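# Move foam block from desk to recessed far shelf

## Task

Pick up the small foam block lying on the desk and set it down directly on a shelf board (not on top of any carton) of the shelving section at the far end of the aisle that sits deeper back than the neighbouring sections. The robot must stay upright and level; toppling or being left leaning counts as failure.

## Robot and tools

ROBOT. A Hello Robot Stretch 4 with a single arm: an omni-wheel base, a vertical mast carrying a lift, a telescoping arm that reaches forward from the lift, a wrist with yaw, pitch and roll, and a two-finger gripper. It stands about 1.6 m tall; the base edge lies within 0.23 m of the base origin. Cameras: head_camera, head_left_camera, head_right_camera (head, about 1.55 m up, looking forward and down) and wrist_camera (moves with the gripper). Intrinsics and extrinsics were supplied per camera; they are approximate.

FRAMES. Base frame: origin on the floor below the base centre, x forward, y left, z up, metres. hand_pose is given in it (a point between the open fingertips; the printed value can be slightly wrong). The odometry frame is the base frame as it was when the scene began; base_odometry comes only from wheel rotation, so slip looks like travel. Heading is in radians, -3.142 to 3.142, left positive.

move. One action per call. Always send blocking: false; the call comes back in about half a second while motion continues. Arguments:
- base: an object with one command, an offset measured from where the base stood in the most recent state report (or from its current spot if a move was still running). translate_m: straight drive, forward positive, -2 to 2 m. strafe_m: sideways, left positive, -2 to 2 m. rotate_rad: spin in place, counter-clockwise (left) positive, -3.2 to 3.2 rad. translate_m and strafe_m may be combined into one straight diagonal; rotate_rad goes alone.
- joints: absolute targets keyed by name. lift_m 0 to 1.2 m; arm_m extension 0 to 0.55 m; wrist_yaw_rad -1.134 to 4.276 (0 ahead, positive to the left, about 3.14 tucked back); wrist_pitch_rad -1.117 to 4.259 (0 level, 1.57 pointing down); wrist_roll_rad -1.117 to 4.259 (0 fingers side by side, positive clockwise seen from behind); gripper_m -0.038 to 0.141 m, the fingertip gap (reading may be off by up to 0.015; at -0.02 or below the fingers press together). Done tolerances: 0.004 for lift, arm and gripper, 0.02 rad for wrist joints. A joint target outside its range is clipped and reported; any other out-of-range value rejects the call, and an unknown key makes it invalid.
- pace: "slow", "default", "fast" or "max". speeds: per-joint top speed instead (not gripper_m). With the lift above 0.2 m, base speed is capped more the higher it is.
- contact_limits: 0 (gentlest) to 1 for arm_m, lift_m, translate_m, strafe_m, rotate_rad, default 0.5, given only next to that same command. A base limit stays in force until the next action naming base. Even at 0 the arm needs a firm push to stop.
- end_of_arm: "enable_torque", sent by itself, re-powers wrist or gripper motors that cut out.
- cameras: list of names, [] for none, omitted or ["all"] for all.
Base and joint motions start together. A new move replaces only the motions it names. One action runs at most about 15 s; 14 s triggers time_out.

wait: seconds 0 to 10; returns early once all motion has settled. wait(0) shows an ongoing move under "earlier move". The simulation also keeps running while you think.

stop: brakes everything still moving and re-brakes wheels left slack; its "stop:" line says whether they hold.

zoom_image: camera plus region [x0, y0, x1, y1] in pixels from the top-left, at most 504 by 504, only for a camera in the latest returned images.

finished_scene: scene = the number of the current scene. Irreversible; the block must stay on the shelf afterwards without help.

RESULTS. "pictures" lists image order. "move" reads done or the most serious status. base_status and joint_status: moving, done (for the base, wheels turned the commanded amount even if slipping), off_target (resting short, may still push), contact_stop (blocked, goes slack), time_out, limit_stop_at_own_body, limit_stop_at_tilt (lean above 6 degrees; lift, arm and wheels go limp), torque_fault (motor limp until enable_torque). An uncommanded stop cancels the remaining move, wait and finished_scene calls of that reply. on_its_own reports unrequested behaviour. lidar_m: 12 distances in metres, 30-degree sectors, first straight ahead then counter-clockwise (4th left, 7th behind, 10th right); "-" means nothing seen or closer than 0.25 m; it sees from about 0.15 m above the floor upward. wrist_depth_mm: 7x7 grid, 100 to 2000 mm, "-" unreadable. motor_effort in percent (peak in brackets), servo_current in mA. base_tilt in degrees, forward and right positive, with a few degrees of bias. If turned_by_wheels and turned_by_imu differ by more than about 0.1 rad over a move, the base slipped or hit something.

GRIPPING. Command a gap more than 0.015 narrower than the object; about 0.06 narrower resists the occasional tug. A rise in the gripper's servo_current after closing signals a real grip; the gap reading and done do not.

AVOID. Self-collision: gripper over the base with the lift low (below about 0.2 m, or 0.45 m pointing down); wrist tilted up while rolled; yaw plus pitch below about -1.1; tilting or rolling while folded back. Don't let the wrist press the arm. Don't carry heavy loads with the arm far out while driving. Avoid drops, releasing the block while moving, collisions, hard shoves against furniture, and anything that tips the robot.

Each tool is called after "Emit:" as a command line: name --argument value for each argument, lists and objects as JSON in quotes; but a table of rows of numbers goes row by row, as --pt "numbers of a row", without its own name.

## Session

Emit:
move

Scene clock: 0.00 s.
base_odometry: x=+0.000 y=+0.000 heading=+0.000
turned_by_wheels: +0.000
turned_by_imu: +0.000
base_tilt: forward=+0.4 right=+1.5
lidar_m: 0.98 0.98 1.13 1.93 1.07 1.58 2.71 2.70 1.20 0.99 0.99 1.15
base_status: not commanded
joint_positions: lift_m=+0.140 arm_m=+0.002 wrist_yaw_rad=+3.046 wrist_pitch_rad=+0.002 wrist_roll_rad=+0.000 gripper_m=+0.056
joint_status: not commanded
measured_speeds: all 0
motor_effort: lift_m=+20 arm_m=-4 wheel_0=+0 wheel_1=+0 wheel_2=+0
servo_current: wrist_yaw_rad=33 wrist_pitch_rad=33 wrist_roll_rad=26 gripper_m=46
hand_pose: x=-0.1056 y=+0.1144 z=+0.3181 quat_wxyz=(+0.048, -0.001, +0.000, +0.999) (m; base frame)
wrist_depth_mm: 136 139 - - - - - / 114 140 - - 1983 - - / 123 150 - - - - - / 137 192 - - 1983 - - / - - - - 1808 1808 - / 1118 1138 196 1008 1078 1205 - / 798 723 831 152 759 866 854
pictures: head_camera, head_left_camera, head_right_camera, wrist_camera

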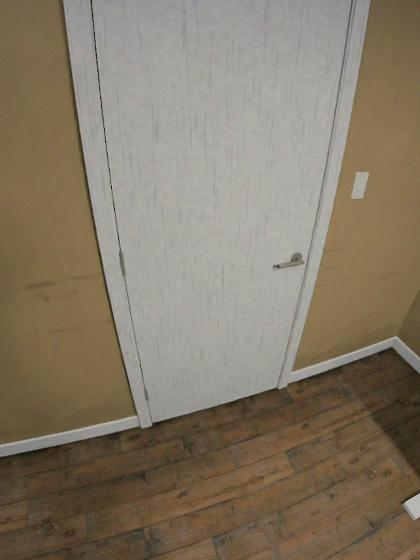

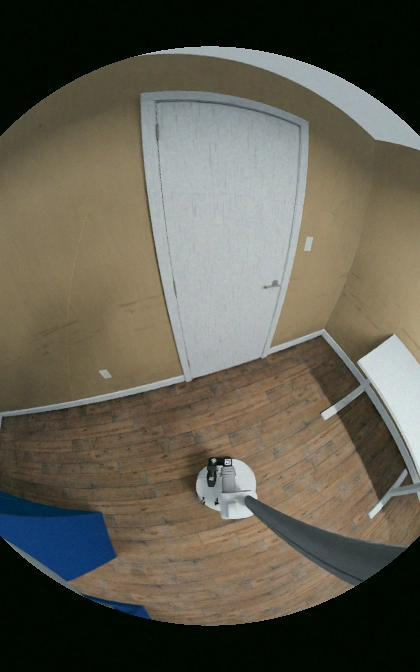

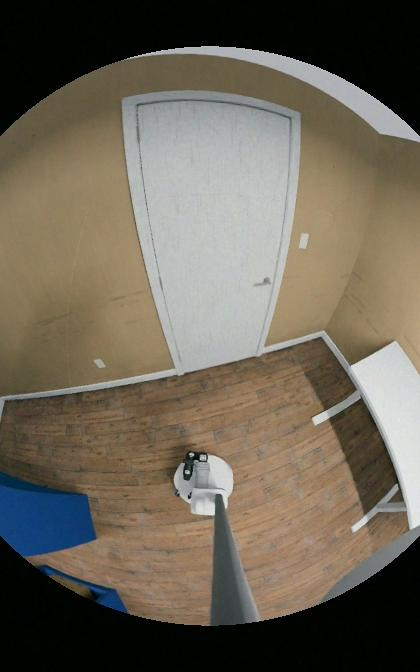

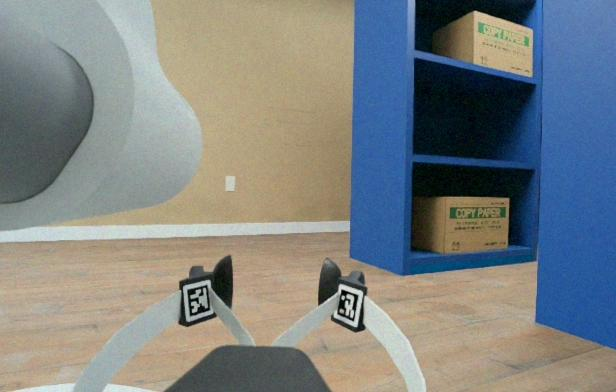

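Emit:
move --base '{"rotate_rad": -1.57}' --joints '{"lift_m": 0.8}' --pace "fast" --blocking false --cameras '[]'

Emit:
wait --seconds 3

Scene clock: 5.43 s.
move: moving
base_odometry: x=+0.000 y=+0.000 heading=-0.392
turned_by_wheels: -0.392
turned_by_imu: -0.386
base_tilt: forward=+0.4 right=+1.4
lidar_m: 1.10 0.97 1.02 1.27 1.10 1.09 1.60 2.69 2.72 1.10 0.97 1.01
base_status: rotate_rad moving
joint_positions: lift_m=+0.206 arm_m=+0.002 wrist_yaw_rad=+3.046 wrist_pitch_rad=+0.002 wrist_roll_rad=+0.000 gripper_m=+0.056
joint_status: lift_m moving
measured_speeds: translate_m=+0.001 strafe_m=-0.001 rotate_rad=-1.484 lift_m=+0.247 arm_m=+0.000 wrist_yaw_rad=+0.000 wrist_pitch_rad=+0.000 wrist_roll_rad=+0.000
motor_effort: lift_m=+28(28) arm_m=-4(4) wheel_0=+7(8) wheel_1=+9(9) wheel_2=+8(10)
servo_current: wrist_yaw_rad=39(46) wrist_pitch_rad=39(52) wrist_roll_rad=26(33) gripper_m=39(52)
hand_pose: x=-0.1056 y=+0.1144 z=+0.3832 quat_wxyz=(+0.048, -0.001, +0.000, +0.999) (m; base frame)
wrist_depth_mm: 137 139 - - - - - / 113 140 - - - - - / 121 146 1983 - - - - / 137 187 - - - - - / - - - 1983 - - 946 / 1281 1308 196 1138 178 - 976 / 917 778 960 153 866 931 917
pictures: none
No camera images: "cameras" was empty.

Scene clock: 7.67 s.
earlier move: done
base_odometry: x=+0.000 y=+0.000 heading=-1.570
turned_by_wheels: -1.178
turned_by_imu: -1.164
base_tilt: forward=+0.4 right=+1.3
lidar_m: 0.99 0.96 1.17 0.99 0.97 1.17 2.02 1.06 1.55 2.69 2.70 1.16
base_status: done
joint_positions: lift_m=+0.800 arm_m=+0.002 wrist_yaw_rad=+3.046 wrist_pitch_rad=+0.002 wrist_roll_rad=+0.000 gripper_m=+0.056
joint_status: all done
measured_speeds: all 0
motor_effort: lift_m=+24(28) arm_m=-4(4) wheel_0=+3(8) wheel_1=-1(10) wheel_2=+0(10)
servo_current: wrist_yaw_rad=39(46) wrist_pitch_rad=33(52) wrist_roll_rad=26(33) gripper_m=39(52)
hand_pose: x=-0.1056 y=+0.1144 z=+0.9773 quat_wxyz=(+0.048, -0.001, +0.000, +0.999) (m; base frame)
wrist_depth_mm: 136 140 - - - - - / 115 140 - - - - - / 124 153 - - - - - / 137 199 - - - - - / - - - - - - - / - - 198 - 178 - - / - 1983 - 140 - - -
wait: 2.23 of 3 s (the move ended)
pictures: head_camera, head_left_camera, head_right_camera, wrist_camera
camera_calibration:
wrist_camera: T_world_to_cam=[[0.142551, 0.98883, 0.0435186, -0.163362], [0.0286926, 0.0398207, -0.998795, 1.02757], [-0.989371, 0.143628, -0.0226956, 0.13092], [0, 0, 0, 1]] pos_world=[0.123332, 0.101815, 1.03642]

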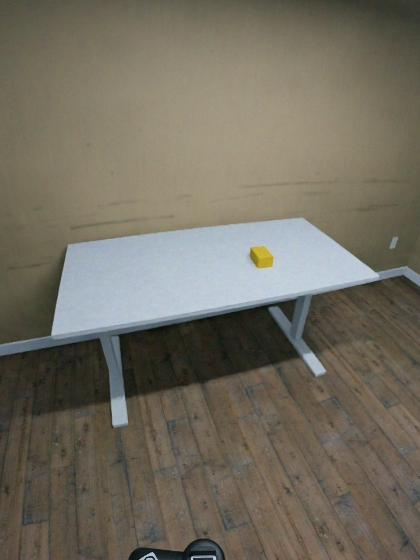

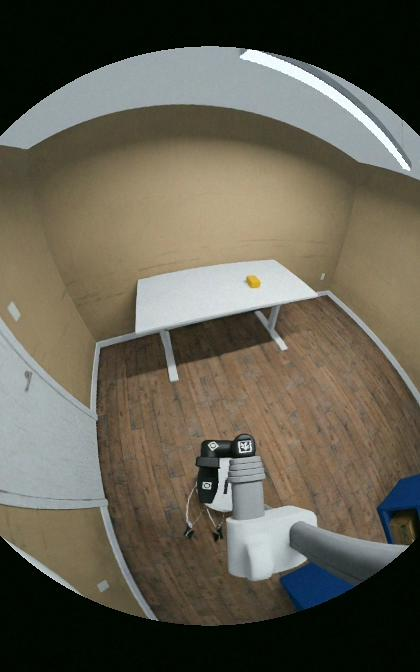

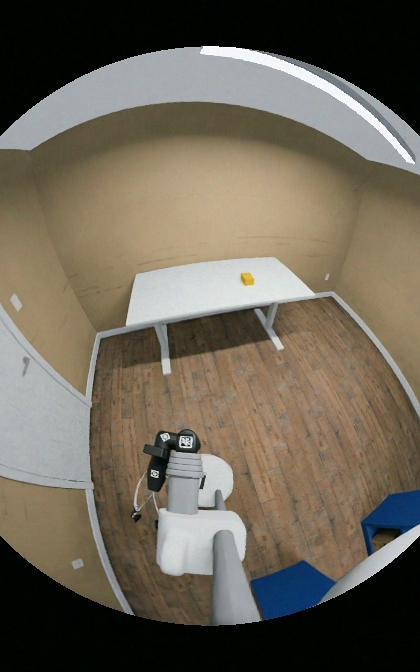

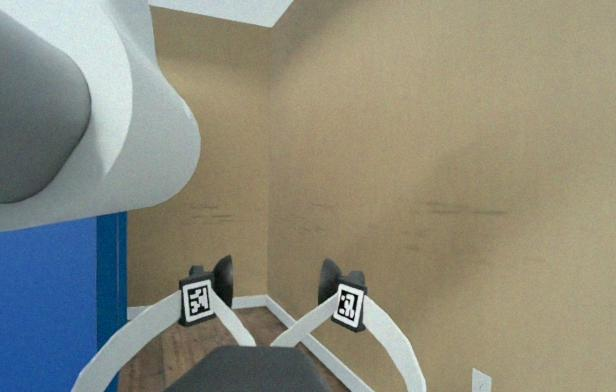

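Emit:
move --base '{"rotate_rad": -0.2}' --joints '{"lift_m": 1.0, "wrist_yaw_rad": 0, "wrist_pitch_rad": 0.5, "gripper_m": 0.14}' --pace "fast" --blocking false --cameras '[]'

Emit:
wait --seconds 3 --cameras '["head_camera", "wrist_camera"]'

Emit:
zoom_image --camera "head_camera" --region '[150, 200, 290, 320]'

Scene clock: 47.83 s.
move: moving
base_odometry: x=+0.000 y=+0.000 heading=-1.761
turned_by_wheels: -0.191
turned_by_imu: -0.189
base_tilt: forward=+0.3 right=+1.3
lidar_m: 1.02 0.97 1.40 1.02 0.98 1.08 1.56 1.07 1.14 1.60 2.68 1.34
base_status: rotate_rad moving
joint_positions: lift_m=+0.865 arm_m=+0.002 wrist_yaw_rad=+2.393 wrist_pitch_rad=+0.495 wrist_roll_rad=+0.000 gripper_m=+0.076
joint_status: lift_m moving; wrist_yaw_rad moving; wrist_pitch_rad moving; gripper_m moving
measured_speeds: translate_m=-0.001 strafe_m=-0.001 rotate_rad=-0.233 lift_m=+0.248 arm_m=+0.000 wrist_yaw_rad=-1.814 wrist_pitch_rad=+0.259 wrist_roll_rad=+0.000
motor_effort: lift_m=+25(27) arm_m=-4(4) wheel_0=+2(7) wheel_1=+2(7) wheel_2=+1(7)
servo_current: wrist_yaw_rad=98(143) wrist_pitch_rad=20(91) wrist_roll_rad=26(33) gripper_m=46(104)
hand_pose: x=+0.0468 y=+0.2367 z=+0.9062 quat_wxyz=(+0.354, -0.228, +0.090, +0.902) (m; base frame)
wrist_depth_mm: - - - - - - - / - - - - - - - / - - - - - - - / 1921 - - - - - - / 1708 1708 1618 - - - - / 1366 1336 198 1397 189 - - / 1205 1138 1229 149 1182 1182 -
pictures: none
No camera images: "cameras" was empty.

Scene clock: 49.80 s.
earlier move: done
base_odometry: x=+0.000 y=+0.000 heading=-1.770
turned_by_wheels: -0.009
turned_by_imu: -0.009
base_tilt: forward=+0.4 right=+1.4
lidar_m: 1.02 1.00 1.41 1.03 0.98 1.09 1.54 1.05 1.12 1.59 2.70 1.33
base_status: done
joint_positions: lift_m=+1.000 arm_m=+0.002 wrist_yaw_rad=+0.003 wrist_pitch_rad=+0.500 wrist_roll_rad=+0.000 gripper_m=+0.140
joint_status: all done
measured_speeds: all 0
motor_effort: lift_m=+24(27) arm_m=-4(4) wheel_0=+1(7) wheel_1=+1(7) wheel_2=+0(7)
servo_current: wrist_yaw_rad=46(143) wrist_pitch_rad=46(91) wrist_roll_rad=26(33) gripper_m=39(104)
hand_pose: x=+0.4266 y=-0.0865 z=+1.0397 quat_wxyz=(+0.969, +0.000, +0.247, +0.002) (m; base frame)
wrist_depth_mm: - - - - - - - / - - - - - - - / - - - - - - - / - - - - - - - / - 1756 1921 1921 1983 - - / 1499 191 1499 1661 200 1618 1618 / 1366 1336 1397 - 1366 1366 1430
wait: 1.97 of 3 s (the move ended)
pictures: head_camera, wrist_camera
camera_calibration:
wrist_camera: T_world_to_cam=[[-0.0179085, -0.997969, 0.0611366, -0.165031], [-0.498411, -0.044097, -0.865819, 1.16201], [0.866756, -0.0459767, -0.496609, 0.372228], [0, 0, 0, 1]] pos_world=[0.253573, -0.0963411, 1.20103]

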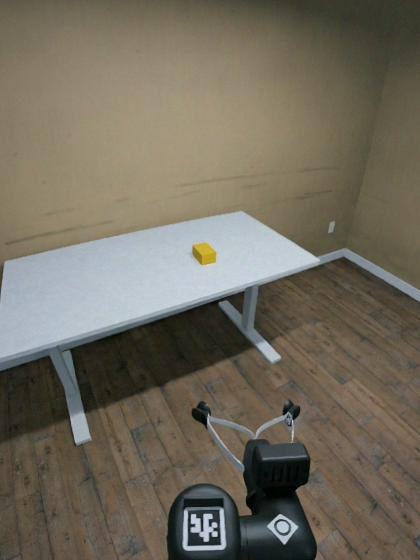

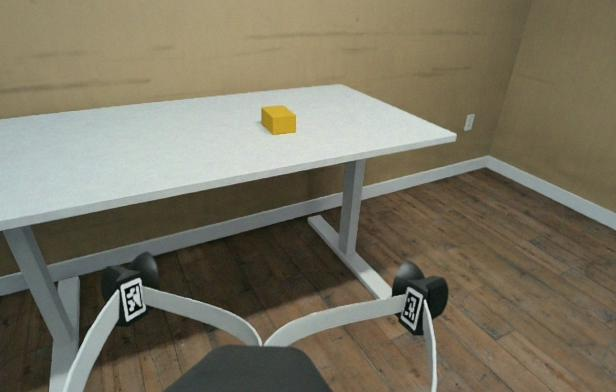

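Scaled by 3.600 from the camera's 420x560 image, which has a finer 1200x1600 frame.

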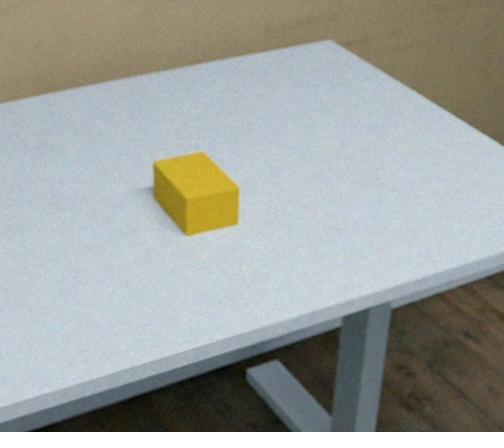

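Emit:
move --base '{"rotate_rad": 0.45}' --pace "fast" --blocking false --cameras '[]'

Emit:
wait --seconds 2 --cameras '[]'

Emit:
move --base '{"translate_m": 0.45, "strafe_m": -0.6}' --pace "fast" --blocking false --cameras '[]'

Emit:
wait --seconds 4 --cameras '["head_camera", "wrist_camera"]'

Scene clock: 74.13 s.
move: moving
base_odometry: x=+0.000 y=+0.000 heading=-1.561
turned_by_wheels: +0.209
turned_by_imu: +0.205
base_tilt: forward=+0.3 right=+1.5
lidar_m: 0.98 0.95 1.17 0.97 0.99 1.20 2.03 1.05 1.58 2.69 2.70 1.17
base_status: rotate_rad moving
joint_positions: lift_m=+1.000 arm_m=+0.002 wrist_yaw_rad=+0.003 wrist_pitch_rad=+0.500 wrist_roll_rad=+0.000 gripper_m=+0.140
joint_status: not commanded
measured_speeds: translate_m=+0.000 strafe_m=+0.002 rotate_rad=+0.795 lift_m=+0.000 arm_m=+0.000 wrist_yaw_rad=+0.000 wrist_pitch_rad=+0.000 wrist_roll_rad=+0.000
motor_effort: lift_m=+24(24) arm_m=-4(4) wheel_0=-5(8) wheel_1=-5(7) wheel_2=-6(7)
servo_current: wrist_yaw_rad=33(39) wrist_pitch_rad=33(52) wrist_roll_rad=26(33) gripper_m=39(52)
hand_pose: x=+0.4266 y=-0.0866 z=+1.0397 quat_wxyz=(+0.969, +0.000, +0.247, +0.002) (m; base frame)
wrist_depth_mm: - - - - - - - / - - - - - - - / - - - - - - - / - - - - - - - / - 1708 1863 1983 1983 1983 - / 1537 190 1499 1661 203 1661 1618 / 1366 1336 1366 - 1397 1336 1430
pictures: none
No camera images: "cameras" was empty.

Scene clock: 74.97 s.
earlier move: done
base_odometry: x=+0.000 y=+0.000 heading=-1.320
turned_by_wheels: +0.241
turned_by_imu: +0.238
base_tilt: forward=+0.3 right=+1.4
lidar_m: 0.99 1.02 1.03 0.99 1.06 1.42 1.07 1.11 1.59 2.69 1.46 1.02
base_status: done
joint_positions: lift_m=+1.000 arm_m=+0.002 wrist_yaw_rad=+0.003 wrist_pitch_rad=+0.500 wrist_roll_rad=+0.000 gripper_m=+0.140
joint_status: not commanded
measured_speeds: all 0
motor_effort: lift_m=+23(24) arm_m=-4(4) wheel_0=-3(8) wheel_1=-1(7) wheel_2=+0(7)
servo_current: wrist_yaw_rad=39(46) wrist_pitch_rad=46(59) wrist_roll_rad=33(33) gripper_m=39(52)
hand_pose: x=+0.4266 y=-0.0866 z=+1.0397 quat_wxyz=(+0.969, +0.000, +0.247, +0.002) (m; base frame)
wrist_depth_mm: - - - - - - - / - - - - - - - / 1618 - - - - - - / 1756 - - - - - - / 1808 1863 1808 1921 1863 1921 1808 / 1537 190 1464 1661 203 1618 1661 / 1336 1336 1366 - 1397 1366 1430
wait: 0.83 of 2 s (the move ended)
pictures: none
No camera images: "cameras" was empty.

Scene clock: 75.47 s.
move: moving
base_odometry: x=-0.025 y=-0.031 heading=-1.320
turned_by_wheels: +0.000
turned_by_imu: +0.000
base_tilt: forward=+0.3 right=+1.3
lidar_m: 0.96 1.01 1.08 1.00 1.09 1.46 1.10 1.13 1.55 2.66 1.40 1.00
base_status: translate_m moving; strafe_m moving
joint_positions: lift_m=+1.000 arm_m=+0.002 wrist_yaw_rad=+0.003 wrist_pitch_rad=+0.500 wrist_roll_rad=+0.000 gripper_m=+0.140
joint_status: not commanded
measured_speeds: translate_m=+0.090 strafe_m=-0.121 rotate_rad=+0.003 lift_m=+0.000 arm_m=+0.000 wrist_yaw_rad=+0.000 wrist_pitch_rad=+0.000 wrist_roll_rad=+0.000
motor_effort: lift_m=+24(24) arm_m=-4(4) wheel_0=+9(10) wheel_1=-6(7) wheel_2=-7(9)
servo_current: wrist_yaw_rad=33(46) wrist_pitch_rad=26(52) wrist_roll_rad=26(33) gripper_m=52(52)
hand_pose: x=+0.4266 y=-0.0866 z=+1.0397 quat_wxyz=(+0.969, +0.000, +0.247, +0.002) (m; base frame)
wrist_depth_mm: - - - - - - - / - - - - - - - / 1576 - - - - - - / 1756 - - - - - - / 1808 1863 1863 1863 1863 1921 1863 / 1537 191 1464 1618 203 1576 1661 / 1366 1336 1336 - 1397 1397 1397
pictures: none
No camera images: "cameras" was empty.

Scene clock: 78.53 s.
earlier move: done
base_odometry: x=-0.470 y=-0.585 heading=-1.320
turned_by_wheels: +0.000
turned_by_imu: -0.002
base_tilt: forward=+0.3 right=+1.4
lidar_m: 0.56 0.58 0.79 1.58 1.65 1.58 1.50 1.58 2.20 2.08 2.04 0.60
base_status: done
joint_positions: lift_m=+1.000 arm_m=+0.002 wrist_yaw_rad=+0.003 wrist_pitch_rad=+0.500 wrist_roll_rad=+0.000 gripper_m=+0.140
joint_status: not commanded
measured_speeds: all 0
motor_effort: lift_m=+23(24) arm_m=-4(4) wheel_0=-1(11) wheel_1=-2(7) wheel_2=+0(9)
servo_current: wrist_yaw_rad=39(46) wrist_pitch_rad=46(52) wrist_roll_rad=26(39) gripper_m=39(52)
hand_pose: x=+0.4266 y=-0.0866 z=+1.0397 quat_wxyz=(+0.969, +0.000, +0.247, +0.002) (m; base frame)
wrist_depth_mm: - - - - - - - / - - - - - - - / - - - - - - - / - - - - - - - / - - - - - - - / - 187 171 - 195 - - / - 1281 - - - 1366 1366
wait: 3.07 of 4 s (the move ended)
pictures: head_camera, wrist_camera
camera_calibration:
wrist_camera: T_world_to_cam=[[-0.0181116, -0.997965, 0.0611365, -0.164997], [-0.49842, -0.0439955, -0.865819, 1.16202], [0.866746, -0.0461531, -0.496609, 0.372233], [0, 0, 0, 1]] pos_world=[0.253555, -0.0963574, 1.20104]

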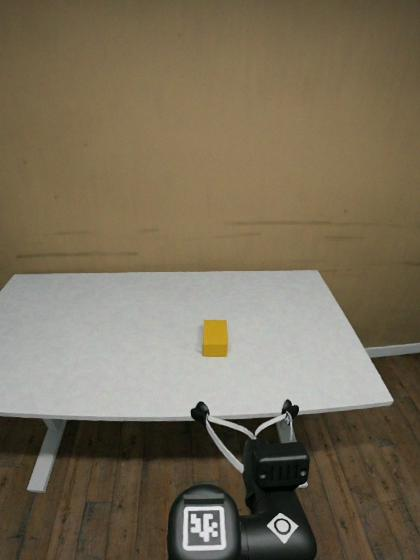

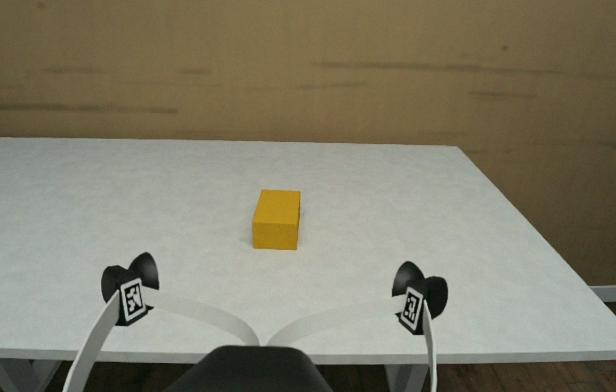

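Emit:
move --joints '{"lift_m": 0.81, "wrist_pitch_rad": 0.4, "arm_m": 0.3}' --pace "fast" --blocking false --cameras '[]'

Emit:
wait --seconds 3 --cameras '["head_camera", "wrist_camera"]'

Scene clock: 110.63 s.
move: moving
base_odometry: x=-0.470 y=-0.585 heading=-1.320
turned_by_wheels: +0.000
turned_by_imu: -0.001
base_tilt: forward=+0.1 right=+1.5
lidar_m: 0.54 0.59 0.81 1.60 1.67 1.60 1.51 1.59 2.18 2.08 2.02 0.58
base_status: not commanded
joint_positions: lift_m=+0.935 arm_m=+0.081 wrist_yaw_rad=+0.003 wrist_pitch_rad=+0.406 wrist_roll_rad=+0.000 gripper_m=+0.140
joint_status: lift_m moving; arm_m moving; wrist_pitch_rad moving
measured_speeds: translate_m=+0.000 strafe_m=+0.000 rotate_rad=+0.000 lift_m=-0.248 arm_m=+0.298 wrist_yaw_rad=+0.000 wrist_pitch_rad=-0.002 wrist_roll_rad=+0.000
motor_effort: lift_m=+12(20) arm_m=+5(8) wheel_0=-1(1) wheel_1=-2(2) wheel_2=+0(0)
servo_current: wrist_yaw_rad=33(46) wrist_pitch_rad=46(91) wrist_roll_rad=33(33) gripper_m=46(52)
hand_pose: x=+0.5169 y=-0.0866 z=+0.9994 quat_wxyz=(+0.979, +0.000, +0.201, +0.001) (m; base frame)
wrist_depth_mm: - - - - - - - / - - - - - - - / - - - - - - - / - - - - - - - / - - - 591 - - - / - 187 172 - 195 - - / - - - - - - -
pictures: none
No camera images: "cameras" was empty.

Scene clock: 111.83 s.
earlier move: done
base_odometry: x=-0.470 y=-0.585 heading=-1.320
turned_by_wheels: +0.000
turned_by_imu: +0.000
base_tilt: forward=+0.2 right=+1.4
lidar_m: 0.55 0.56 0.78 1.60 1.66 1.61 1.52 1.59 2.20 2.08 2.03 0.57
base_status: not commanded
joint_positions: lift_m=+0.810 arm_m=+0.300 wrist_yaw_rad=+0.003 wrist_pitch_rad=+0.406 wrist_roll_rad=+0.000 gripper_m=+0.140
joint_status: all done
measured_speeds: all 0
motor_effort: lift_m=+14(20) arm_m=+6(10) wheel_0=-1(1) wheel_1=-2(2) wheel_2=+0(0)
servo_current: wrist_yaw_rad=39(46) wrist_pitch_rad=52(91) wrist_roll_rad=26(33) gripper_m=39(52)
hand_pose: x=+0.7359 y=-0.0866 z=+0.8748 quat_wxyz=(+0.980, +0.000, +0.201, +0.001) (m; base frame)
wrist_depth_mm: - - - - - - - / - - - - - - - / - - - - - - - / - - - - - - - / - - 336 342 - - - / - 187 312 310 195 - - / - - - - - - -
wait: 1.20 of 3 s (the move ended)
pictures: head_camera, wrist_camera
camera_calibration:
wrist_camera: T_world_to_cam=[[-0.02396, -0.997979, 0.058861, -0.143037], [-0.414973, -0.0436375, -0.908787, 1.14966], [0.909518, -0.0462003, -0.413089, -0.0823044], [0, 0, 0, 1]] pos_world=[0.548507, -0.0963817, 1.01921]

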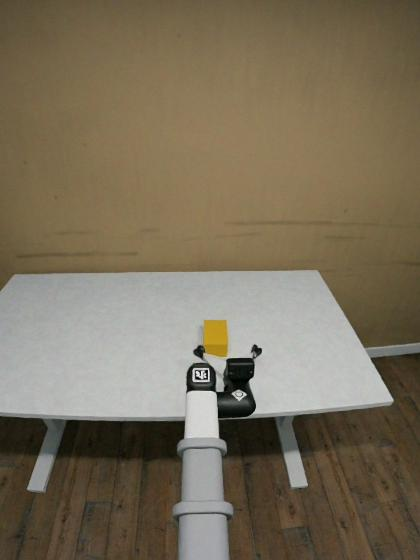

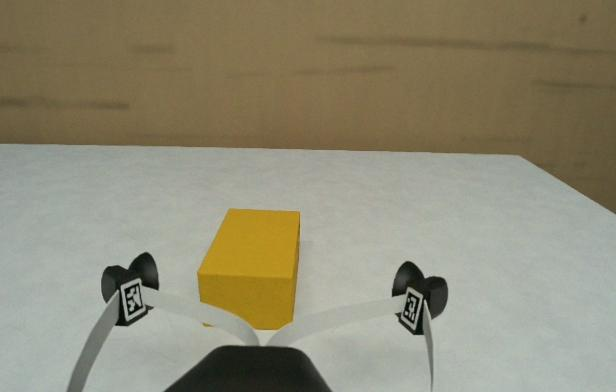

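Emit:
move --base '{"strafe_m": 0.022}' --joints '{"lift_m": 0.738}' --blocking false --cameras '[]'

Emit:
wait --seconds 2 --cameras '["wrist_camera"]'

Emit:
move --joints '{"arm_m": 0.424}' --contact_limits '{"arm_m": 0.1}' --blocking false --cameras '[]'

Emit:
wait --seconds 2 --cameras '["head_camera", "wrist_camera"]'

Scene clock: 136.87 s.
move: moving
base_odometry: x=-0.449 y=-0.579 heading=-1.320
turned_by_wheels: +0.000
turned_by_imu: -0.001
base_tilt: forward=+0.4 right=+1.3
lidar_m: 0.55 0.57 0.80 1.57 1.61 1.57 1.49 1.60 2.23 2.09 0.84 0.57
base_status: strafe_m moving
joint_positions: lift_m=+0.771 arm_m=+0.300 wrist_yaw_rad=+0.003 wrist_pitch_rad=+0.406 wrist_roll_rad=+0.000 gripper_m=+0.140
joint_status: lift_m moving
measured_speeds: translate_m=+0.000 strafe_m=+0.019 rotate_rad=+0.003 lift_m=-0.144 arm_m=+0.000 wrist_yaw_rad=+0.000 wrist_pitch_rad=+0.000 wrist_roll_rad=+0.000
motor_effort: lift_m=+13(14) arm_m=+6(7) wheel_0=-1(9) wheel_1=+2(8) wheel_2=+1(2)
servo_current: wrist_yaw_rad=39(39) wrist_pitch_rad=33(52) wrist_roll_rad=33(33) gripper_m=46(59)
hand_pose: x=+0.7359 y=-0.0866 z=+0.8358 quat_wxyz=(+0.980, +0.000, +0.201, +0.001) (m; base frame)
wrist_depth_mm: - - - - - - - / - - - - - - - / - - - - - - - / - - - 353 - - - / - - 301 301 - - - / - 187 181 310 196 - - / - - - - - - -
pictures: none
No camera images: "cameras" was empty.

Scene clock: 137.63 s.
earlier move: done
base_odometry: x=-0.448 y=-0.579 heading=-1.320
turned_by_wheels: +0.000
turned_by_imu: +0.000
base_tilt: forward=+0.4 right=+1.5
lidar_m: 0.55 0.58 0.81 1.57 1.63 1.60 1.51 1.59 2.23 2.10 0.83 0.60
base_status: done
joint_positions: lift_m=+0.738 arm_m=+0.300 wrist_yaw_rad=+0.003 wrist_pitch_rad=+0.406 wrist_roll_rad=+0.000 gripper_m=+0.140
joint_status: all done
measured_speeds: all 0
motor_effort: lift_m=+13(15) arm_m=+6(7) wheel_0=+1(9) wheel_1=+0(8) wheel_2=+0(2)
servo_current: wrist_yaw_rad=33(46) wrist_pitch_rad=52(52) wrist_roll_rad=26(33) gripper_m=46(59)
hand_pose: x=+0.7359 y=-0.0866 z=+0.8029 quat_wxyz=(+0.980, +0.000, +0.201, +0.001) (m; base frame)
wrist_depth_mm: - - - - - - - / - - - - - - - / - - - 377 - - - / - - 286 283 - - - / - - 293 297 - - - / - 187 172 - 196 - - / - - - - - - -
wait: 0.77 of 2 s (the move ended)
pictures: wrist_camera
camera_calibration:
wrist_camera: T_world_to_cam=[[-0.0239598, -0.997979, 0.0588609, -0.138801], [-0.414973, -0.0436375, -0.908787, 1.08427], [0.909518, -0.0462, -0.413089, -0.11203], [0, 0, 0, 1]] pos_world=[0.548511, -0.0963817, 0.947264]

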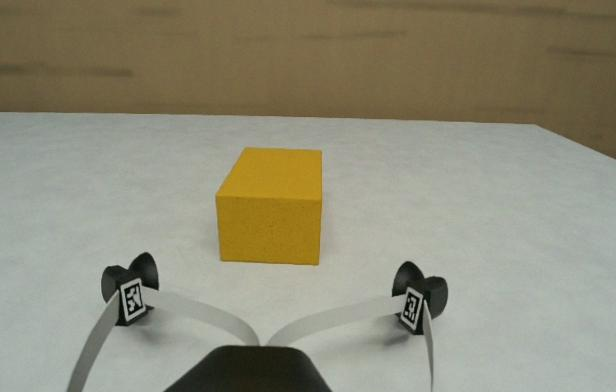

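Scene clock: 138.13 s.
move: moving
base_odometry: x=-0.448 y=-0.579 heading=-1.320
turned_by_wheels: +0.000
turned_by_imu: +0.000
base_tilt: forward=+0.4 right=+1.3
lidar_m: 0.56 0.57 0.81 1.57 1.64 1.60 1.52 1.59 2.22 2.11 0.82 0.57
base_status: not commanded
joint_positions: lift_m=+0.738 arm_m=+0.352 wrist_yaw_rad=+0.003 wrist_pitch_rad=+0.406 wrist_roll_rad=+0.000 gripper_m=+0.140
joint_status: arm_m moving
measured_speeds: translate_m=+0.000 strafe_m=+0.000 rotate_rad=+0.000 lift_m=+0.000 arm_m=+0.198 wrist_yaw_rad=+0.000 wrist_pitch_rad=+0.000 wrist_roll_rad=+0.000
motor_effort: lift_m=+13(14) arm_m=+5(9) wheel_0=+1(1) wheel_1=+0(0) wheel_2=+0(0)
servo_current: wrist_yaw_rad=33(39) wrist_pitch_rad=39(52) wrist_roll_rad=33(33) gripper_m=52(52)
contact_limits: arm_m 0.1
hand_pose: x=+0.7884 y=-0.0866 z=+0.8029 quat_wxyz=(+0.980, +0.000, +0.201, +0.001) (m; base frame)
wrist_depth_mm: - - - - - - - / - - - - - - - / - - - - - - - / - - 276 278 - - - / - - 247 246 - - - / - 187 177 256 195 - - / - - - - - - -
pictures: none
No camera images: "cameras" was empty.

Scene clock: 139.03 s.
earlier move: done
base_odometry: x=-0.448 y=-0.579 heading=-1.320
turned_by_wheels: +0.000
turned_by_imu: +0.000
base_tilt: forward=+0.2 right=+1.3
lidar_m: 0.55 0.57 0.74 1.58 1.63 1.63 1.50 1.62 2.20 2.09 0.80 0.58
base_status: not commanded
joint_positions: lift_m=+0.738 arm_m=+0.424 wrist_yaw_rad=+0.003 wrist_pitch_rad=+0.406 wrist_roll_rad=+0.000 gripper_m=+0.140
joint_status: all done
measured_speeds: all 0
motor_effort: lift_m=+14(14) arm_m=+6(9) wheel_0=+1(1) wheel_1=+0(0) wheel_2=+0(0)
servo_current: wrist_yaw_rad=33(39) wrist_pitch_rad=46(52) wrist_roll_rad=26(39) gripper_m=46(52)
contact_limits: arm_m 0.1
hand_pose: x=+0.8599 y=-0.0866 z=+0.8029 quat_wxyz=(+0.980, +0.000, +0.201, +0.001) (m; base frame)
wrist_depth_mm: - - - - - - - / - - - - - - - / - - - - - - - / - - - 260 - - - / - - 206 210 - - - / - 188 181 179 195 - - / - - 195 - - - -
wait: 0.90 of 2 s (the move ended)
pictures: head_camera, wrist_camera
camera_calibration:
wrist_camera: T_world_to_cam=[[-0.0239598, -0.997979, 0.0588609, -0.135831], [-0.414973, -0.0436375, -0.908787, 1.13572], [0.909518, -0.0462001, -0.413089, -0.224798], [0, 0, 0, 1]] pos_world=[0.672498, -0.0963817, 0.947264]

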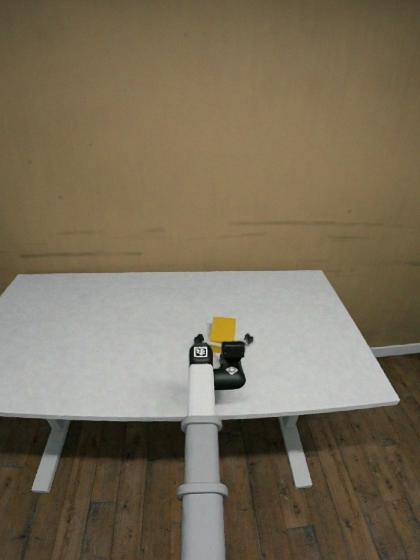

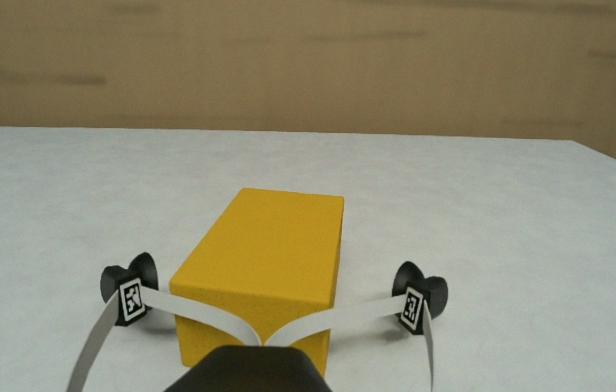

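Emit:
move --joints '{"gripper_m": 0.022}' --blocking false --cameras '[]'

Emit:
wait --seconds 3 --cameras '["wrist_camera"]'

Emit:
move --joints '{"lift_m": 0.88}' --blocking false --cameras '[]'

Emit:
wait --seconds 2 --cameras '["wrist_camera", "head_camera"]'

Scene clock: 149.37 s.
move: moving
base_odometry: x=-0.448 y=-0.579 heading=-1.320
turned_by_wheels: +0.000
turned_by_imu: -0.001
base_tilt: forward=+0.3 right=+1.3
lidar_m: 0.55 0.56 0.82 1.57 1.64 1.64 1.50 1.58 2.22 2.10 0.84 0.58
base_status: not commanded
joint_positions: lift_m=+0.738 arm_m=+0.424 wrist_yaw_rad=+0.003 wrist_pitch_rad=+0.406 wrist_roll_rad=+0.000 gripper_m=+0.128
joint_status: gripper_m moving
measured_speeds: all 0
motor_effort: lift_m=+14(14) arm_m=+6(7) wheel_0=+1(1) wheel_1=+0(0) wheel_2=+0(0)
servo_current: wrist_yaw_rad=39(39) wrist_pitch_rad=39(59) wrist_roll_rad=33(39) gripper_m=111(124)
contact_limits: arm_m 0.1
hand_pose: x=+0.8599 y=-0.0866 z=+0.8029 quat_wxyz=(+0.980, +0.000, +0.201, +0.001) (m; base frame)
wrist_depth_mm: - - - - - - - / - - - - - - - / - - - - - - - / - - - 263 - - - / - - 207 211 - - - / - 188 180 179 195 - - / - - 195 - - - -
pictures: none
No camera images: "cameras" was empty.

Scene clock: 150.97 s.
earlier move: done
base_odometry: x=-0.448 y=-0.579 heading=-1.320
turned_by_wheels: +0.000
turned_by_imu: +0.000
base_tilt: forward=+0.3 right=+1.4
lidar_m: 0.55 0.55 0.80 1.55 1.63 1.60 1.53 1.60 2.23 2.09 0.81 0.59
base_status: not commanded
joint_positions: lift_m=+0.738 arm_m=+0.424 wrist_yaw_rad=+0.003 wrist_pitch_rad=+0.406 wrist_roll_rad=+0.000 gripper_m=+0.023
joint_status: all done
measured_speeds: all 0
motor_effort: lift_m=+14(14) arm_m=+6(7) wheel_0=+1(1) wheel_1=+0(0) wheel_2=+0(0)
servo_current: wrist_yaw_rad=26(46) wrist_pitch_rad=33(72) wrist_roll_rad=26(39) gripper_m=117(260)
contact_limits: arm_m 0.1
hand_pose: x=+0.8600 y=-0.0866 z=+0.8029 quat_wxyz=(+0.980, +0.000, +0.201, +0.001) (m; base frame)
wrist_depth_mm: - - - - - - - / - - - - - - - / - - - - - - - / - - - 246 - - - / - - 190 196 - - - / - 171 165 163 182 - - / - - 172 143 - - -
wait: 1.60 of 3 s (the move ended)
pictures: wrist_camera
camera_calibration:
wrist_camera: T_world_to_cam=[[-0.0239598, -0.997979, 0.0588608, -0.13583], [-0.414973, -0.0436375, -0.908787, 1.13574], [0.909518, -0.0462, -0.413089, -0.224824], [0, 0, 0, 1]] pos_world=[0.672527, -0.0963817, 0.947264]

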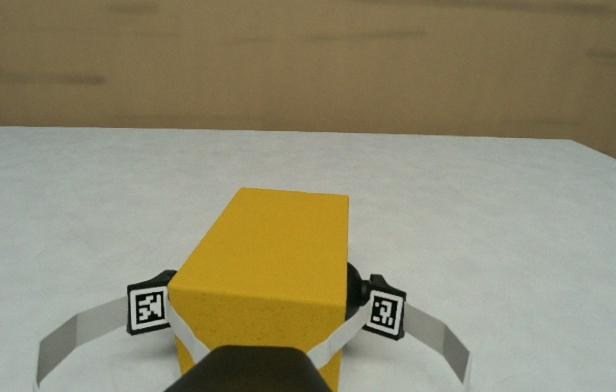

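Scene clock: 151.47 s.
move: moving
base_odometry: x=-0.448 y=-0.579 heading=-1.320
turned_by_wheels: +0.000
turned_by_imu: +0.000
base_tilt: forward=+0.5 right=+1.4
lidar_m: 0.55 0.57 0.78 1.58 1.64 1.60 1.50 1.61 2.22 2.10 0.84 0.56
base_status: not commanded
joint_positions: lift_m=+0.777 arm_m=+0.424 wrist_yaw_rad=+0.003 wrist_pitch_rad=+0.406 wrist_roll_rad=+0.000 gripper_m=+0.023
joint_status: lift_m moving
measured_speeds: translate_m=+0.000 strafe_m=+0.000 rotate_rad=+0.000 lift_m=+0.149 arm_m=+0.000 wrist_yaw_rad=+0.000 wrist_pitch_rad=+0.000 wrist_roll_rad=+0.000
motor_effort: lift_m=+25(27) arm_m=+6(6) wheel_0=+1(1) wheel_1=+0(0) wheel_2=+0(0)
servo_current: wrist_yaw_rad=39(46) wrist_pitch_rad=46(59) wrist_roll_rad=20(33) gripper_m=124(130)
contact_limits: arm_m 0.1
hand_pose: x=+0.8600 y=-0.0866 z=+0.8413 quat_wxyz=(+0.980, +0.000, +0.201, +0.001) (m; base frame)
wrist_depth_mm: - - - - - - - / - - - - - - - / - - - - - - - / - - - 245 - - - / - - 190 196 - - - / - 171 166 163 182 - - / - - 172 143 - - -
pictures: none
No camera images: "cameras" was empty.

Scene clock: 152.63 s.
earlier move: done
base_odometry: x=-0.448 y=-0.579 heading=-1.320
turned_by_wheels: +0.000
turned_by_imu: +0.000
base_tilt: forward=+0.5 right=+1.2
lidar_m: 0.54 0.58 0.79 1.58 1.64 1.62 1.51 1.61 2.18 2.08 0.86 0.57
base_status: not commanded
joint_positions: lift_m=+0.880 arm_m=+0.424 wrist_yaw_rad=+0.003 wrist_pitch_rad=+0.406 wrist_roll_rad=+0.000 gripper_m=+0.023
joint_status: all done
measured_speeds: all 0
motor_effort: lift_m=+24(28) arm_m=+6(6) wheel_0=+1(1) wheel_1=+0(0) wheel_2=+0(0)
servo_current: wrist_yaw_rad=46(46) wrist_pitch_rad=39(59) wrist_roll_rad=26(33) gripper_m=117(130)
contact_limits: arm_m 0.1
hand_pose: x=+0.8600 y=-0.0866 z=+0.9440 quat_wxyz=(+0.980, +0.000, +0.201, +0.001) (m; base frame)
wrist_depth_mm: - - - - - - - / - - - - - - - / - - - - - - - / - - - 246 - - - / - - 190 195 - - - / - 171 166 164 182 - - / - - 171 143 - - -
wait: 1.17 of 2 s (the move ended)
pictures: head_camera, wrist_camera
camera_calibration:
wrist_camera: T_world_to_cam=[[-0.0239599, -0.997979, 0.0588609, -0.144136], [-0.414973, -0.0436375, -0.908787, 1.26398], [0.909518, -0.0462001, -0.413089, -0.166534], [0, 0, 0, 1]] pos_world=[0.67253, -0.0963817, 1.08838]

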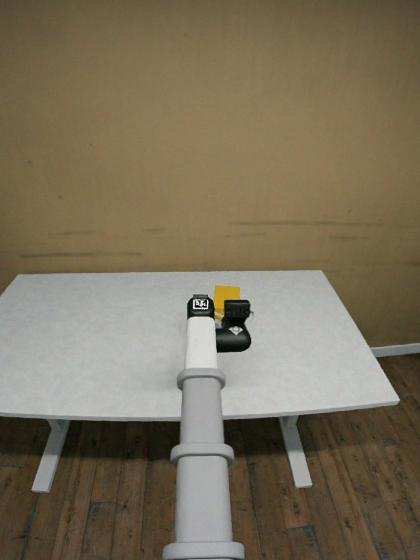

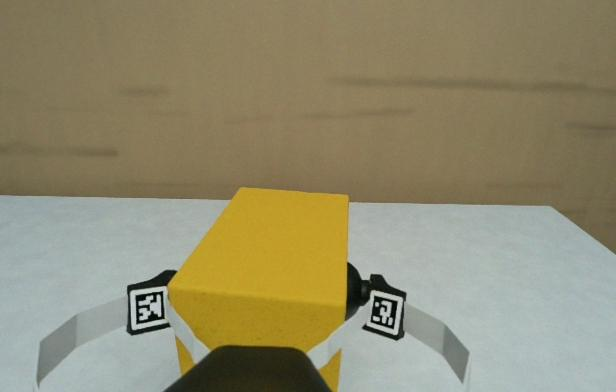

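Emit:
move --joints '{"arm_m": 0.02}' --base '{"translate_m": -0.3}' --blocking false --cameras '[]'

Emit:
wait --seconds 3 --cameras '[]'

Emit:
move --base '{"rotate_rad": -1.57}' --blocking false --cameras '[]'

Emit:
wait --seconds 4 --cameras '["head_camera", "wrist_camera", "head_left_camera", "head_right_camera"]'

Scene clock: 161.70 s.
move: moving
base_odometry: x=-0.456 y=-0.548 heading=-1.320
turned_by_wheels: +0.000
turned_by_imu: -0.001
base_tilt: forward=+0.2 right=+1.3
lidar_m: 0.57 0.63 0.85 1.58 1.60 1.56 1.48 1.54 2.22 2.10 2.08 0.62
base_status: translate_m moving
joint_positions: lift_m=+0.880 arm_m=+0.372 wrist_yaw_rad=+0.003 wrist_pitch_rad=+0.406 wrist_roll_rad=+0.000 gripper_m=+0.023
joint_status: arm_m moving
measured_speeds: translate_m=-0.124 strafe_m=+0.000 rotate_rad=+0.000 lift_m=+0.000 arm_m=-0.199 wrist_yaw_rad=+0.000 wrist_pitch_rad=+0.000 wrist_roll_rad=+0.000
motor_effort: lift_m=+24(24) arm_m=-6(10) wheel_0=-7(8) wheel_1=-4(7) wheel_2=+9(10)
servo_current: wrist_yaw_rad=39(39) wrist_pitch_rad=52(59) wrist_roll_rad=26(33) gripper_m=117(124)
hand_pose: x=+0.8079 y=-0.0866 z=+0.9440 quat_wxyz=(+0.980, +0.000, +0.201, +0.001) (m; base frame)
wrist_depth_mm: - - - - - - - / - - - - - - - / - - - - - - - / - - - 246 - - - / - - 190 195 - - - / - 172 165 163 182 - - / - - 172 143 - - -
pictures: none
No camera images: "cameras" was empty.

Scene clock: 163.77 s.
earlier move: done
base_odometry: x=-0.523 y=-0.289 heading=-1.321
turned_by_wheels: +0.000
turned_by_imu: -0.001
base_tilt: forward=+0.4 right=+1.5
lidar_m: 0.85 0.89 1.22 1.57 1.64 1.29 1.21 1.30 2.23 2.11 2.17 0.90
base_status: done
joint_positions: lift_m=+0.880 arm_m=+0.020 wrist_yaw_rad=+0.003 wrist_pitch_rad=+0.406 wrist_roll_rad=+0.000 gripper_m=+0.023
joint_status: all done
measured_speeds: all 0
motor_effort: lift_m=+24(24) arm_m=-6(10) wheel_0=-3(8) wheel_1=-2(8) wheel_2=-2(10)
servo_current: wrist_yaw_rad=39(46) wrist_pitch_rad=52(59) wrist_roll_rad=26(39) gripper_m=111(130)
hand_pose: x=+0.4564 y=-0.0866 z=+0.9440 quat_wxyz=(+0.980, +0.000, +0.201, +0.001) (m; base frame)
wrist_depth_mm: - - - - - - - / - - - - - - - / - - - - - - - / - - - 246 - - - / - - 190 196 1182 - - / 1537 172 165 163 182 1661 1661 / 1255 1281 172 143 1336 1255 1397
wait: 2.07 of 3 s (the move ended)
pictures: none
No camera images: "cameras" was empty.

Scene clock: 164.27 s.
move: moving
base_odometry: x=-0.523 y=-0.289 heading=-1.576
turned_by_wheels: -0.256
turned_by_imu: -0.252
base_tilt: forward=+0.3 right=+1.4
lidar_m: 0.85 0.84 0.99 1.59 1.54 1.82 1.19 1.21 1.37 2.13 2.11 1.01
base_status: rotate_rad moving
joint_positions: lift_m=+0.880 arm_m=+0.020 wrist_yaw_rad=+0.003 wrist_pitch_rad=+0.406 wrist_roll_rad=+0.000 gripper_m=+0.023
joint_status: not commanded
measured_speeds: translate_m=-0.001 strafe_m=-0.001 rotate_rad=-0.975 lift_m=+0.000 arm_m=+0.000 wrist_yaw_rad=+0.000 wrist_pitch_rad=+0.000 wrist_roll_rad=+0.000
motor_effort: lift_m=+24(24) arm_m=-6(6) wheel_0=+5(7) wheel_1=+7(8) wheel_2=+7(7)
servo_current: wrist_yaw_rad=39(46) wrist_pitch_rad=52(52) wrist_roll_rad=26(33) gripper_m=124(124)
hand_pose: x=+0.4564 y=-0.0866 z=+0.9440 quat_wxyz=(+0.980, +0.000, +0.201, +0.001) (m; base frame)
wrist_depth_mm: - - - - - - - / - - - - - - - / - - - - - - - / - - - 246 - - - / - - 190 195 1863 - - / 1464 173 166 164 183 1661 1618 / 1255 1281 171 143 1336 1281 1397
pictures: none
No camera images: "cameras" was empty.

Scene clock: 165.97 s.
earlier move: done
base_odometry: x=-0.523 y=-0.289 heading=-2.890
turned_by_wheels: -1.314
turned_by_imu: -1.298
base_tilt: forward=+0.4 right=+1.3
lidar_m: 2.12 2.18 0.90 0.84 0.89 1.65 1.56 1.66 1.26 1.19 1.33 2.20
base_status: done
joint_positions: lift_m=+0.880 arm_m=+0.020 wrist_yaw_rad=+0.003 wrist_pitch_rad=+0.406 wrist_roll_rad=+0.000 gripper_m=+0.023
joint_status: not commanded
measured_speeds: all 0
motor_effort: lift_m=+24(24) arm_m=-6(6) wheel_0=+1(8) wheel_1=+0(9) wheel_2=+0(9)
servo_current: wrist_yaw_rad=33(46) wrist_pitch_rad=46(59) wrist_roll_rad=33(33) gripper_m=117(130)
hand_pose: x=+0.4564 y=-0.0866 z=+0.9441 quat_wxyz=(+0.980, +0.000, +0.201, +0.001) (m; base frame)
wrist_depth_mm: - - - - - - - / - - - - - - - / - - - - - - - / - - - 264 - - - / 1983 1921 193 196 - - - / 1537 174 165 163 182 1708 1661 / 1255 1308 171 143 1336 1255 1366
wait: 1.70 of 4 s (the move ended)
pictures: head_camera, head_left_camera, head_right_camera, wrist_camera
camera_calibration:
wrist_camera: T_world_to_cam=[[-0.0239859, -0.997978, 0.058861, -0.153804], [-0.414974, -0.0436268, -0.908787, 1.09656], [0.909517, -0.0462239, -0.413089, 0.200539], [0, 0, 0, 1]] pos_world=[0.268961, -0.0963837, 1.08843]

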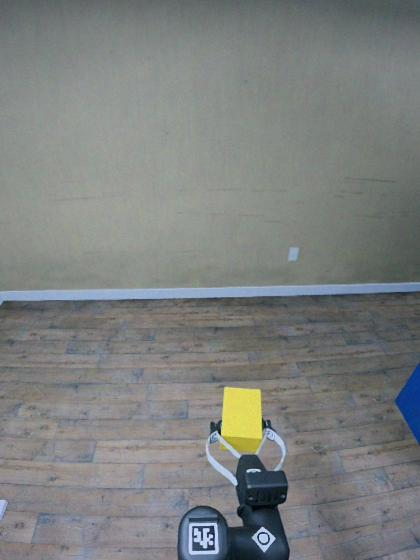

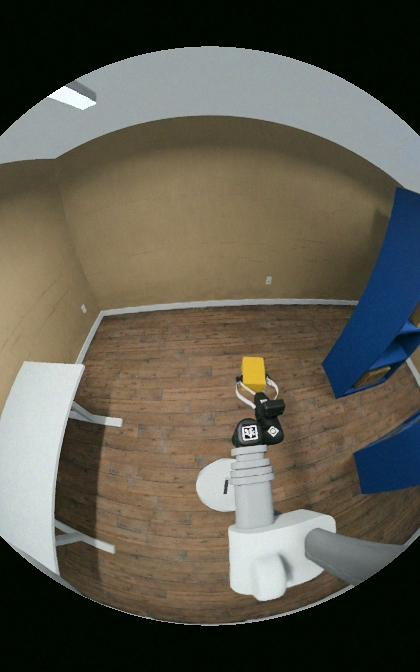

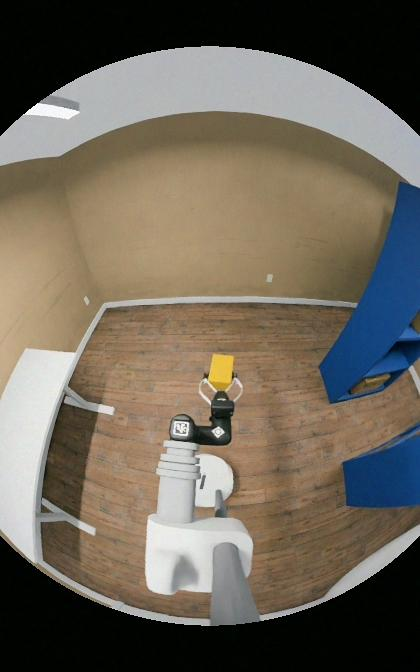

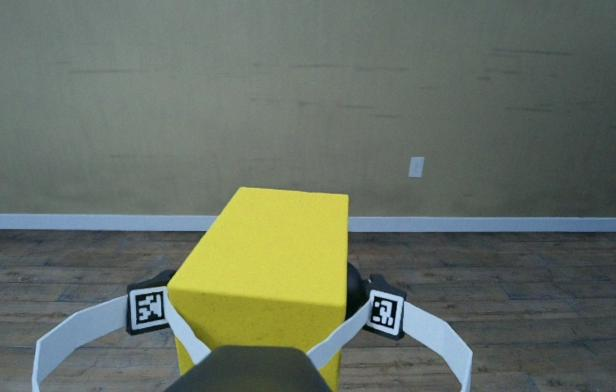

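Emit:
move --base '{"rotate_rad": -1.57}' --blocking false --cameras '[]'

Emit:
wait --seconds 4 --cameras '["head_camera", "head_left_camera", "head_right_camera", "wrist_camera"]'

Scene clock: 171.43 s.
move: moving
base_odometry: x=-0.523 y=-0.289 heading=+3.136
turned_by_wheels: -0.257
turned_by_imu: -0.253
base_tilt: forward=+0.4 right=+1.4
lidar_m: 2.12 2.12 1.01 0.85 0.85 1.01 1.55 1.57 1.82 1.17 1.32 1.38
base_status: rotate_rad moving
joint_positions: lift_m=+0.880 arm_m=+0.020 wrist_yaw_rad=+0.003 wrist_pitch_rad=+0.406 wrist_roll_rad=+0.000 gripper_m=+0.023
joint_status: not commanded
measured_speeds: translate_m=-0.001 strafe_m=+0.000 rotate_rad=-0.977 lift_m=+0.000 arm_m=+0.000 wrist_yaw_rad=+0.000 wrist_pitch_rad=+0.000 wrist_roll_rad=+0.000
motor_effort: lift_m=+24(24) arm_m=-6(6) wheel_0=+6(7) wheel_1=+5(8) wheel_2=+8(8)
servo_current: wrist_yaw_rad=39(39) wrist_pitch_rad=65(65) wrist_roll_rad=26(33) gripper_m=124(124)
hand_pose: x=+0.4564 y=-0.0866 z=+0.9441 quat_wxyz=(+0.980, +0.000, +0.201, +0.001) (m; base frame)
wrist_depth_mm: - - - - - - - / - - - - - - - / - - - - - - - / - - - 264 - - - / 1808 1983 193 195 - - - / 1537 174 166 164 183 1708 - / 1255 1308 171 143 1336 1255 -
pictures: none
No camera images: "cameras" was empty.

Scene clock: 173.07 s.
earlier move: done
base_odometry: x=-0.523 y=-0.289 heading=+1.823
turned_by_wheels: -1.313
turned_by_imu: -1.297
base_tilt: forward=+0.4 right=+1.4
lidar_m: 1.20 1.33 2.22 2.11 2.22 0.89 0.85 0.91 1.62 1.57 1.65 1.23
base_status: done
joint_positions: lift_m=+0.880 arm_m=+0.020 wrist_yaw_rad=+0.003 wrist_pitch_rad=+0.406 wrist_roll_rad=+0.000 gripper_m=+0.023
joint_status: not commanded
measured_speeds: all 0
motor_effort: lift_m=+23(24) arm_m=-6(6) wheel_0=+2(7) wheel_1=+0(9) wheel_2=+1(8)
servo_current: wrist_yaw_rad=33(52) wrist_pitch_rad=39(65) wrist_roll_rad=26(33) gripper_m=124(130)
hand_pose: x=+0.4564 y=-0.0866 z=+0.9441 quat_wxyz=(+0.980, +0.000, +0.201, +0.001) (m; base frame)
wrist_depth_mm: - 1708 - - - - - / 1808 - - - - - - / - - - - - - - / - 1756 - 247 - - - / - 1499 192 195 1983 - 1983 / - 172 166 164 183 1661 1661 / 1229 1281 172 143 1336 1281 1397
wait: 1.63 of 4 s (the move ended)
pictures: head_camera, head_left_camera, head_right_camera, wrist_camera
camera_calibration:
wrist_camera: T_world_to_cam=[[-0.0240005, -0.997978, 0.0588611, -0.153802], [-0.414975, -0.0436208, -0.908787, 1.09657], [0.909516, -0.0462372, -0.413088, 0.200544], [0, 0, 0, 1]] pos_world=[0.268959, -0.0963849, 1.08844]

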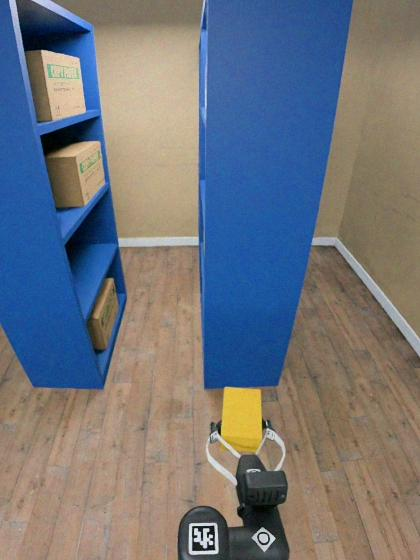

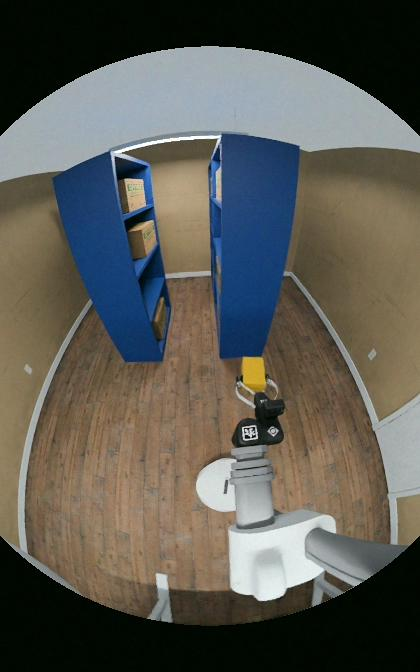

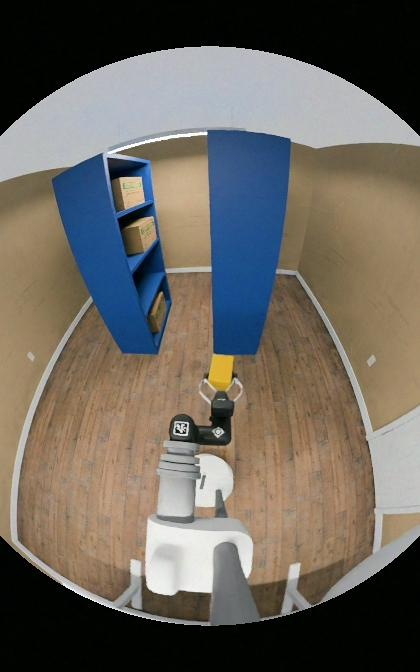

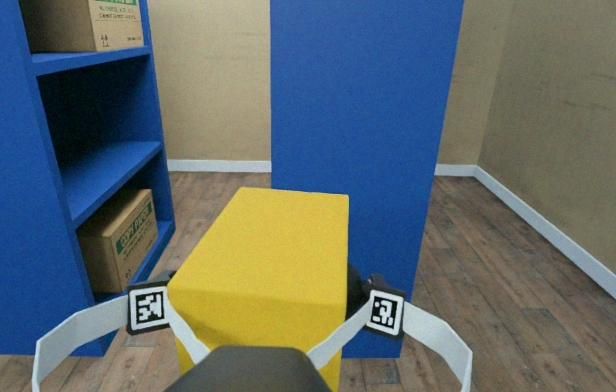

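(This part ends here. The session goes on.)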